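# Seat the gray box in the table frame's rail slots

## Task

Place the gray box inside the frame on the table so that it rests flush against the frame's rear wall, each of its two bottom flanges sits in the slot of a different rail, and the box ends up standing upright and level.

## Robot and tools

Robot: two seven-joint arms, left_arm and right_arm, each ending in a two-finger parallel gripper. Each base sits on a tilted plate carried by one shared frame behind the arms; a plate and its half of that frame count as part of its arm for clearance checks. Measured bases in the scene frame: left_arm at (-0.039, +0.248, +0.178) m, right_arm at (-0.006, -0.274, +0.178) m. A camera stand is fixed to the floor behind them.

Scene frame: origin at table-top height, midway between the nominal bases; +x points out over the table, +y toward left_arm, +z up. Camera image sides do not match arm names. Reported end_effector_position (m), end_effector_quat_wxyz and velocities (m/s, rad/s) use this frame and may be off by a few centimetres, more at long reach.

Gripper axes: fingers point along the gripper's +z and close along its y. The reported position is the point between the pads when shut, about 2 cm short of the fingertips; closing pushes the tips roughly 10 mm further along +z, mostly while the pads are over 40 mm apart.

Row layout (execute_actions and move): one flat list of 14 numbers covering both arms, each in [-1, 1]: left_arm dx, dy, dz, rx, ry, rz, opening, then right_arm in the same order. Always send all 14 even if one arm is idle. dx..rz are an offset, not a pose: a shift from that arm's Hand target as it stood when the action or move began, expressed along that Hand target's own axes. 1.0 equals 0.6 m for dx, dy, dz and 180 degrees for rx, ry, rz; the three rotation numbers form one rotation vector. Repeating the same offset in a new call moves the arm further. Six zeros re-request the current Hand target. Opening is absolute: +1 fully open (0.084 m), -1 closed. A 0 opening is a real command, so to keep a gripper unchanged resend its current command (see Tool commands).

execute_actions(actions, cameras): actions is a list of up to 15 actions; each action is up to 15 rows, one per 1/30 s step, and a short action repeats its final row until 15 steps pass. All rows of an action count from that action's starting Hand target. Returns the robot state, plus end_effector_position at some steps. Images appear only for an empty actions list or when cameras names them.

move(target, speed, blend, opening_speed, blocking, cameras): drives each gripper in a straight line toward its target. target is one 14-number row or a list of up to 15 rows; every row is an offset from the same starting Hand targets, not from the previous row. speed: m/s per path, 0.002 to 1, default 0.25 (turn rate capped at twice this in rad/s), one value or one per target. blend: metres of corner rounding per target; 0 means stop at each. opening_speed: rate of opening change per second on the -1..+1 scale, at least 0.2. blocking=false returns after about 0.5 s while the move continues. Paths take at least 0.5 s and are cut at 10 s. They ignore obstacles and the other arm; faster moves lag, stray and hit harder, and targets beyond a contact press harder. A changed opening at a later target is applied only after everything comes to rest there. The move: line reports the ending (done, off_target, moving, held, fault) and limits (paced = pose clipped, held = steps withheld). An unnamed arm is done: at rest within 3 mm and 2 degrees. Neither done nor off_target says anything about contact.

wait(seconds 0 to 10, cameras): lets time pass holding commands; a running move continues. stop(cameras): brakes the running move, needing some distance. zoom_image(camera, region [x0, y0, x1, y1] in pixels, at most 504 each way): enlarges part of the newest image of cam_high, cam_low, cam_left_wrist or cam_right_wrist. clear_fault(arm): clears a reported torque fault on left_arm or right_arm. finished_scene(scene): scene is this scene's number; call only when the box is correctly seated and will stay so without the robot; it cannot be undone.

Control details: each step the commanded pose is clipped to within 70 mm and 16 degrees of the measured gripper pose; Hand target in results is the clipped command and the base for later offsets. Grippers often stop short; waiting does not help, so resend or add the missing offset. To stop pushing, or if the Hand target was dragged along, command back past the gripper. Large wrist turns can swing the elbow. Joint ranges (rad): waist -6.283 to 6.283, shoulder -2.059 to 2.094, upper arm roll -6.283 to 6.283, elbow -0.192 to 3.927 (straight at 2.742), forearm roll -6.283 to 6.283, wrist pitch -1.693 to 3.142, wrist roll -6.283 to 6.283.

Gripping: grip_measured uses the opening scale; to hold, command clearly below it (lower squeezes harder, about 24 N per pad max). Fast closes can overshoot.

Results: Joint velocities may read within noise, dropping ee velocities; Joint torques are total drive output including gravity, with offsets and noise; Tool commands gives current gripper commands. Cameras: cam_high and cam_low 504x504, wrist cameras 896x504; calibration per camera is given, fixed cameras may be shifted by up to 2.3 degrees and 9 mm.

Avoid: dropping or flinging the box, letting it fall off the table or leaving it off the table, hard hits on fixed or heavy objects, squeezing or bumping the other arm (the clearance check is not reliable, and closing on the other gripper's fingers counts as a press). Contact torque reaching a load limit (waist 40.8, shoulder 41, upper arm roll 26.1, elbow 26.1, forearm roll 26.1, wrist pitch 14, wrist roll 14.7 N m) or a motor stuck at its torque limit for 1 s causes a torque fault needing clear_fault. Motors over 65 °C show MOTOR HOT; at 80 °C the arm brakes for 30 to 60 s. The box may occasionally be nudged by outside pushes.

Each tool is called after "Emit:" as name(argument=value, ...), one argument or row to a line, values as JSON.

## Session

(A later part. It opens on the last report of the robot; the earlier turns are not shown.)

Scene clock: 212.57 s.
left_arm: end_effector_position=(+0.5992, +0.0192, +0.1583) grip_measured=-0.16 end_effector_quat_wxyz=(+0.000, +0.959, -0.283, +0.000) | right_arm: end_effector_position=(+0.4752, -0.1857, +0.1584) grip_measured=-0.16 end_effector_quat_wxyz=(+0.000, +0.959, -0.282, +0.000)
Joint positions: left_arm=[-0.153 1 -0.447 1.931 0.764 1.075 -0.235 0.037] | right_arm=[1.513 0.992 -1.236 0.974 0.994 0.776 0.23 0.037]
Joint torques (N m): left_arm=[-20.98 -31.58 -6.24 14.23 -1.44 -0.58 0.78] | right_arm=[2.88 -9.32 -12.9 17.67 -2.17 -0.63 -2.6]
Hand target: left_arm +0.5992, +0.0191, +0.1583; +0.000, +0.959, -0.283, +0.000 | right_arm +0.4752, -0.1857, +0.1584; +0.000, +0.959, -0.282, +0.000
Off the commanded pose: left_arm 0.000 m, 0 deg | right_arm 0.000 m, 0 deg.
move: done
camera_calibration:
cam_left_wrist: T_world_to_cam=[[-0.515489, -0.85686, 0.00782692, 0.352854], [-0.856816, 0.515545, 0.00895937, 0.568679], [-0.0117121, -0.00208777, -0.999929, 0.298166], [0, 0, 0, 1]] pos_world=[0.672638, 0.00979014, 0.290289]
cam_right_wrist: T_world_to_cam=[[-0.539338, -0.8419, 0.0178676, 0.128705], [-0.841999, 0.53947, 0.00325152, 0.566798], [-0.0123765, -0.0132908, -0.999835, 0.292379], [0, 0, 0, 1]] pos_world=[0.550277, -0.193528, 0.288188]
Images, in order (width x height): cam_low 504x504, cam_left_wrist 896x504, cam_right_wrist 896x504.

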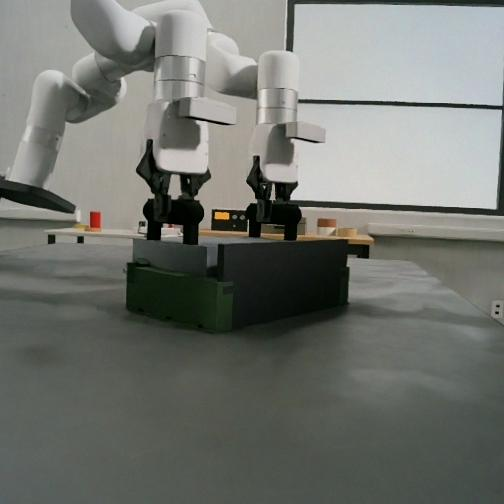

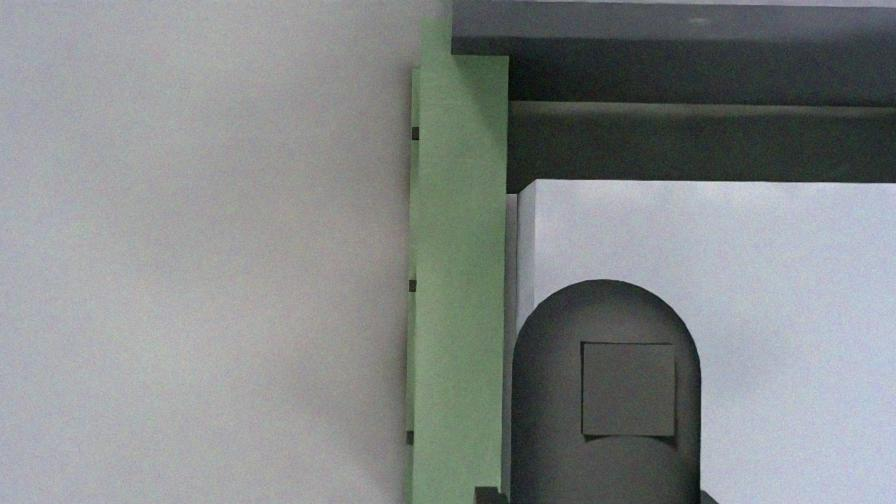

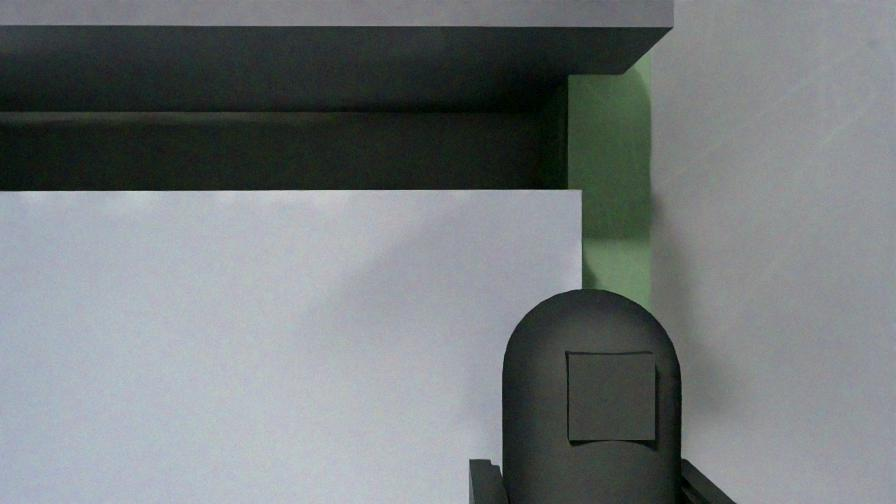

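Emit:
move(
  target=[
    [0.0717, 0.0006, 0, 0, 0, 0, -1, 0.0717, 0.0006, 0, 0, 0, 0, -1],
    [0.0750, 0.0006, 0, 0, 0, 0, -1, 0.0750, 0.0006, 0, 0, 0, 0, -1],
  ],
  speed=[0.06, 0.012],
  blend=[0.001, 0],
  cameras=["cam_left_wrist", "cam_right_wrist"],
)

Emit:
zoom_image(
  camera="cam_left_wrist",
  region=[440, 110, 660, 250],
)

Emit:
zoom_image(
  camera="cam_right_wrist",
  region=[440, 110, 660, 250],
)

Scene clock: 219.83 s.
left_arm: end_effector_position=(+0.6368, -0.0055, +0.1583) grip_measured=-0.16 end_effector_quat_wxyz=(+0.000, +0.959, -0.283, +0.000) | right_arm: end_effector_position=(+0.5127, -0.2102, +0.1583) grip_measured=-0.16 end_effector_quat_wxyz=(+0.000, +0.959, -0.282, +0.000)
Joint positions: left_arm=[-0.278 1.231 -0.428 2.378 0.734 1.236 -0.12 0.037] | right_arm=[1.379 1.01 -1.229 1.084 0.968 0.814 0.193 0.037]
Joint torques (N m): left_arm=[-23.33 -28.93 -4.23 12.85 -1.94 -1.88 0.49] | right_arm=[-1.92 -9.22 -23.69 19.24 -1.91 -7.03 -3.15]
Motor temperatures (°C): left_arm=[38 43 40 55 41 37 44] | right_arm=[37 42 51 52 35 37 38]
Hand target: left_arm +0.6368, -0.0056, +0.1583; +0.000, +0.959, -0.283, +0.000 | right_arm +0.5128, -0.2103, +0.1584; +0.000, +0.959, -0.282, +0.000
Off the commanded pose: left_arm 0.000 m, 0 deg | right_arm 0.000 m, 0 deg.
move: done
camera_calibration:
cam_left_wrist: T_world_to_cam=[[-0.515418, -0.856904, 0.00777533, 0.351036], [-0.85686, 0.515472, 0.00887415, 0.613684], [-0.0116123, -0.00208848, -0.99993, 0.298485], [0, 0, 0, 1]] pos_world=[0.710238, -0.01491, 0.290288]
cam_right_wrist: T_world_to_cam=[[-0.539209, -0.841979, 0.0180211, 0.128139], [-0.842072, 0.539351, 0.00386549, 0.611569], [-0.0129744, -0.0130908, -0.99983, 0.29281], [0, 0, 0, 1]] pos_world=[0.587877, -0.218127, 0.288087]
Images, in order (width x height): cam_left_wrist 896x504, cam_right_wrist 896x504.

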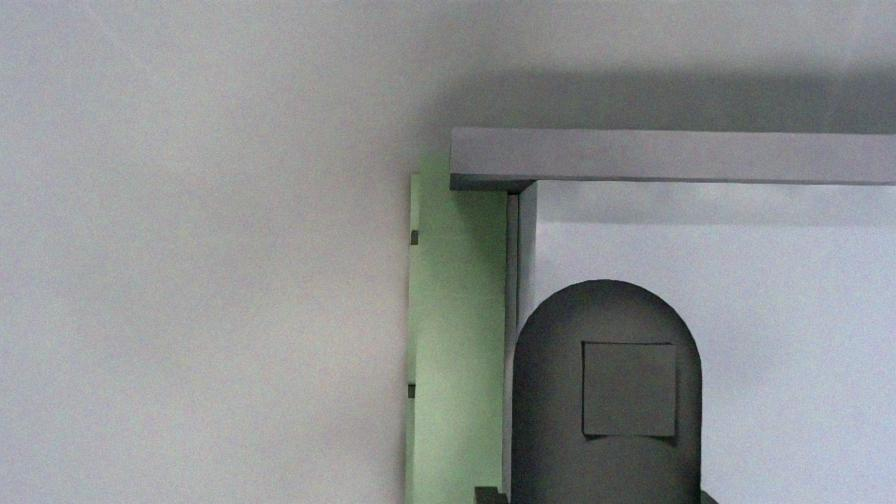

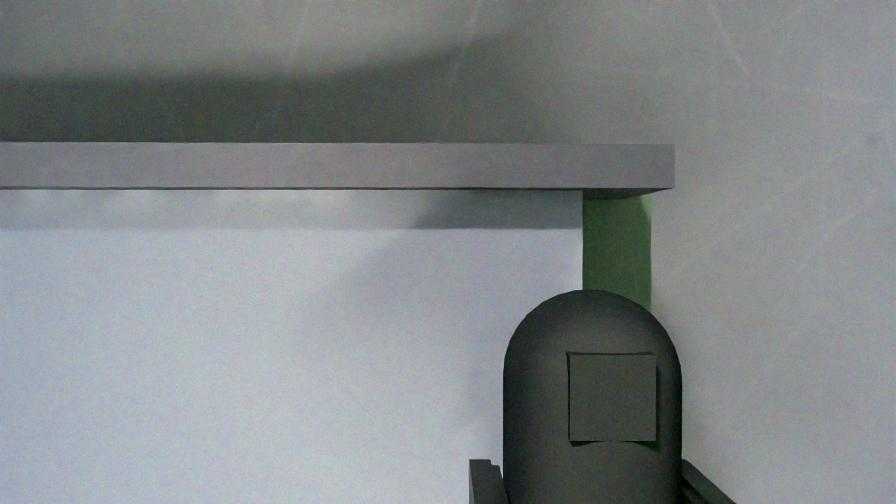

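Scaled by 2.291 from the camera's 896x504 image, which has a finer 1280x720 frame.

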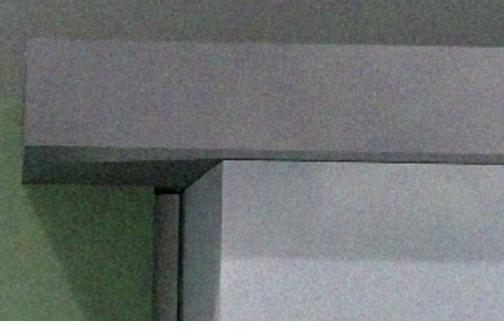

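Scaled by 2.291 from the camera's 896x504 image, which has a finer 1280x720 frame.

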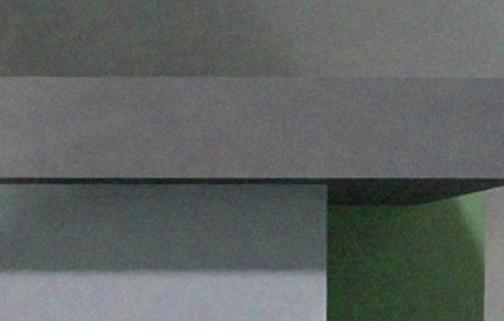

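Emit:
move(
  target=[
    [0.0008, 0, 0, 0, 0, 0, -1, 0.0004, 0, 0, 0, 0, 0, -1],
    [0.0008, 0, 0.0050, 0, 0, 0, -1, 0.0004, 0, 0.0050, 0, 0, 0, -1],
  ],
  speed=0.015,
  blend=[0.0003, 0],
)

Scene clock: 224.23 s.
left_arm: end_effector_position=(+0.6373, -0.0061, +0.1556) grip_measured=-0.16 end_effector_quat_wxyz=(+0.000, +0.959, -0.283, +0.000) | right_arm: end_effector_position=(+0.5132, -0.2106, +0.1555) grip_measured=-0.16 end_effector_quat_wxyz=(+0.000, +0.959, -0.282, +0.000)
Joint positions: left_arm=[-0.28 1.241 -0.427 2.388 0.734 1.235 -0.117 0.037] | right_arm=[1.372 1.014 -1.223 1.087 0.974 0.809 0.189 0.037]
Joint torques (N m): left_arm=[-4.88 -10.9 0.59 5.97 1.67 -4.12 0.68] | right_arm=[-3.34 -4.52 -9.99 19.03 3.4 -7.69 -2.94]
Motor temperatures (°C): left_arm=[39 43 40 54 41 37 44] | right_arm=[37 42 55 53 35 39 38]
Hand target: left_arm +0.6372, -0.0058, +0.1553; +0.000, +0.959, -0.283, +0.000 | right_arm +0.5130, -0.2105, +0.1554; +0.000, +0.959, -0.282, +0.000
Off the commanded pose: left_arm 0.000 m, 0 deg | right_arm 0.000 m, 0 deg.
move: done; blend cut to 0.0002 m at target 1

Emit:
move(
  target=[
    [0, 0, 0, 0, 0, 0, 0.6, 0, 0, 0, 0, 0, 0, 0.6],
    [-0.0833, 0, -0.1333, 0, 0, 0, 0.6, -0.0833, 0, -0.1333, 0, 0, 0, 0.6],
  ],
  speed=0.12,
  opening_speed=0.8,
  cameras=["all"],
)

Emit:
zoom_image(
  camera="cam_left_wrist",
  region=[400, 80, 620, 250],
)

Emit:
zoom_image(
  camera="cam_right_wrist",
  region=[400, 80, 620, 250],
)

Emit:
zoom_image(
  camera="cam_low",
  region=[110, 200, 370, 340],
)

Emit:
zoom_image(
  camera="cam_high",
  region=[140, 220, 340, 400],
)

Scene clock: 231.83 s.
left_arm: end_effector_position=(+0.5952, +0.0212, +0.2353) grip_measured=+0.59 end_effector_quat_wxyz=(+0.000, +0.959, -0.283, +0.000) | right_arm: end_effector_position=(+0.4710, -0.1834, +0.2353) grip_measured=+0.59 end_effector_quat_wxyz=(+0.000, +0.959, -0.282, +0.000)
Joint positions: left_arm=[-0.16 0.869 -0.49 1.908 0.714 1.187 -0.221 0.069] | right_arm=[1.696 0.925 -1.452 0.954 0.844 0.921 0.322 0.069]
Joint torques (N m): left_arm=[-5.34 -34.14 -10.97 8.24 -1.7 -3 -0.87] | right_arm=[6.75 -10.26 -13.29 11.28 -2.52 0.2 2.71]
Hand target: left_arm +0.5952, +0.0212, +0.2353; +0.000, +0.959, -0.283, +0.000 | right_arm +0.4710, -0.1834, +0.2354; +0.000, +0.959, -0.282, +0.000
Off the commanded pose: left_arm 0.000 m, 0 deg | right_arm 0.000 m, 0 deg.
move: done
camera_calibration:
cam_left_wrist: T_world_to_cam=[[-0.515489, -0.85686, 0.00787846, 0.351971], [-0.856815, 0.515545, 0.00904505, 0.563448], [-0.011812, -0.00208776, -0.999928, 0.375085], [0, 0, 0, 1]] pos_world=[0.668638, 0.0118901, 0.367189]
cam_right_wrist: T_world_to_cam=[[-0.53929, -0.841929, 0.0179209, 0.126919], [-0.842028, 0.539424, 0.00333606, 0.561885], [-0.0124757, -0.0132908, -0.999834, 0.369398], [0, 0, 0, 1]] pos_world=[0.546177, -0.191327, 0.365188]

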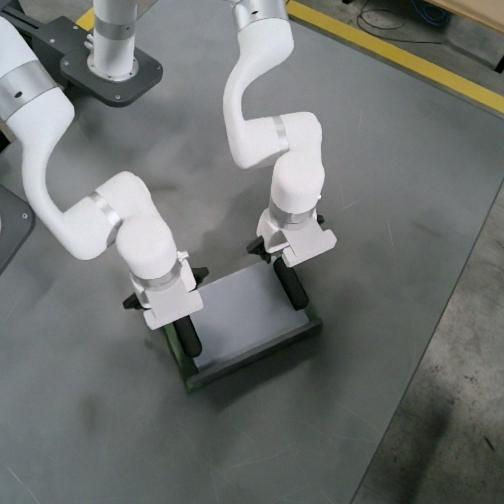

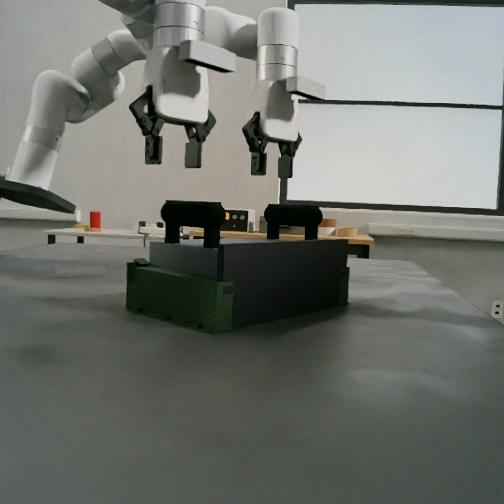

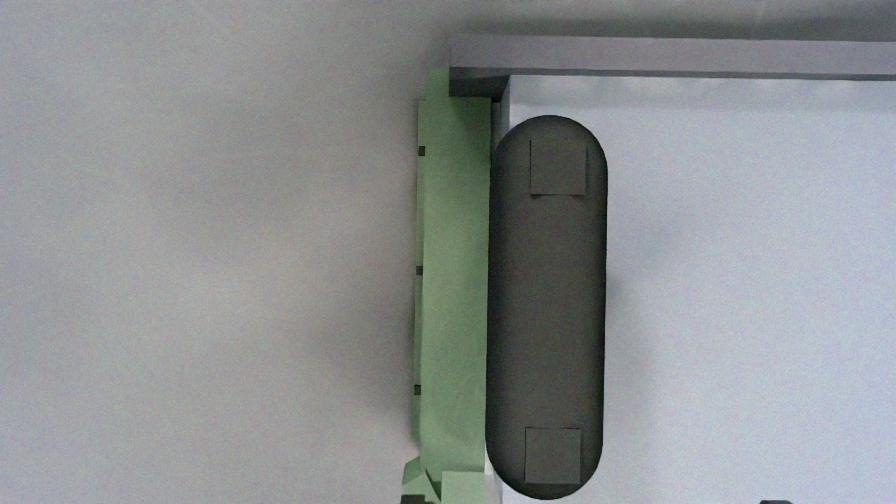

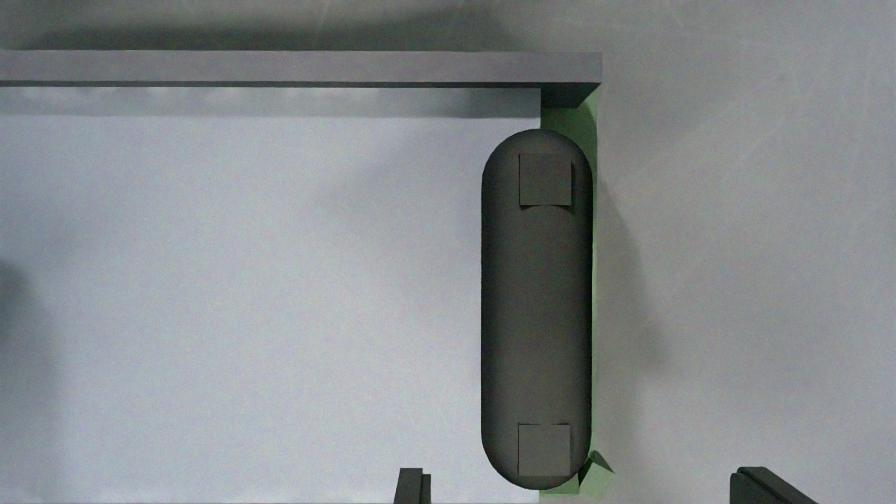

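Scaled by 2.291 from the camera's 896x504 image, which has a finer 1280x720 frame.

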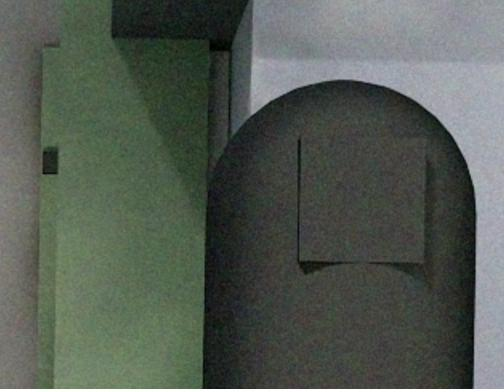

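Scaled by 2.291 from the camera's 896x504 image, which has a finer 1280x720 frame.

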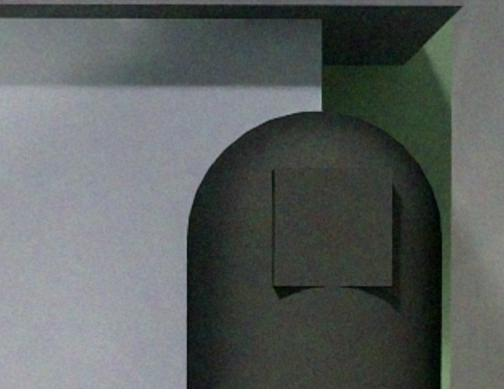

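Scaled by 1.938 from the camera's 504x504 image, which has a finer 720x720 frame.

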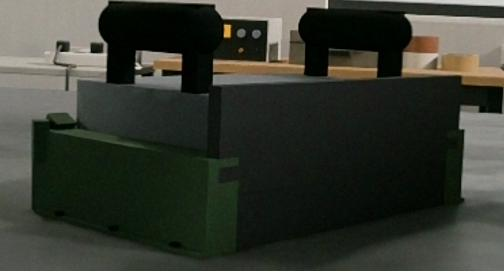

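Scaled by 2.520 from the camera's 504x504 image, which has a finer 720x720 frame.

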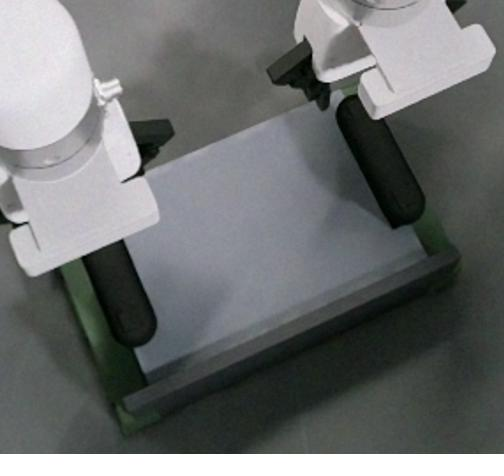

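Emit:
zoom_image(
  camera="cam_left_wrist",
  region=[440, 20, 580, 120],
)

Emit:
zoom_image(
  camera="cam_left_wrist",
  region=[756, 20, 896, 120],
)

Emit:
zoom_image(
  camera="cam_right_wrist",
  region=[460, 40, 620, 130],
)

Emit:
zoom_image(
  camera="cam_right_wrist",
  region=[0, 40, 160, 130],
)

Scaled by 3.600 from the camera's 896x504 image, which has a finer 1280x720 frame.

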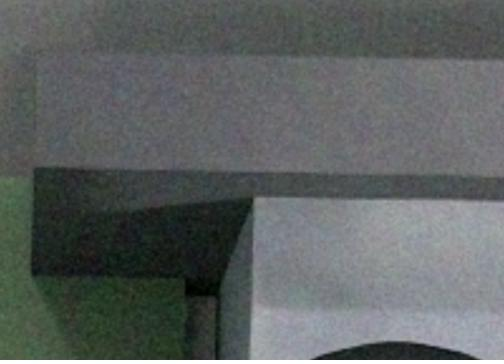

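Scaled by 3.600 from the camera's 896x504 image, which has a finer 1280x720 frame.

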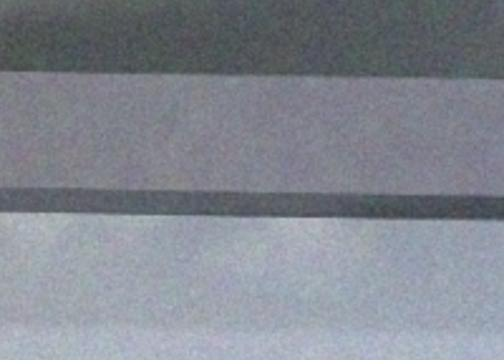

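Scaled by 3.150 from the camera's 896x504 image, which has a finer 1280x720 frame.

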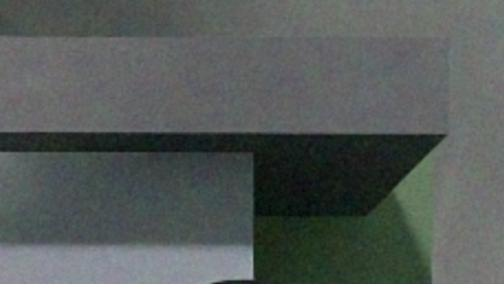

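Scaled by 3.150 from the camera's 896x504 image, which has a finer 1280x720 frame.

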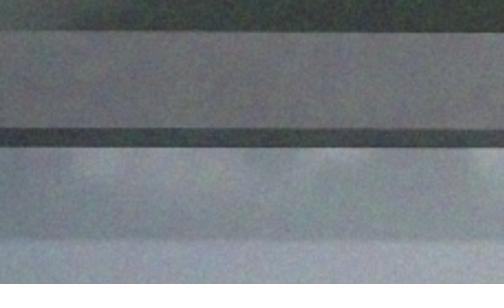

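Emit:
finished_scene(
  scene=2,
)

The scene is finished: the task was done.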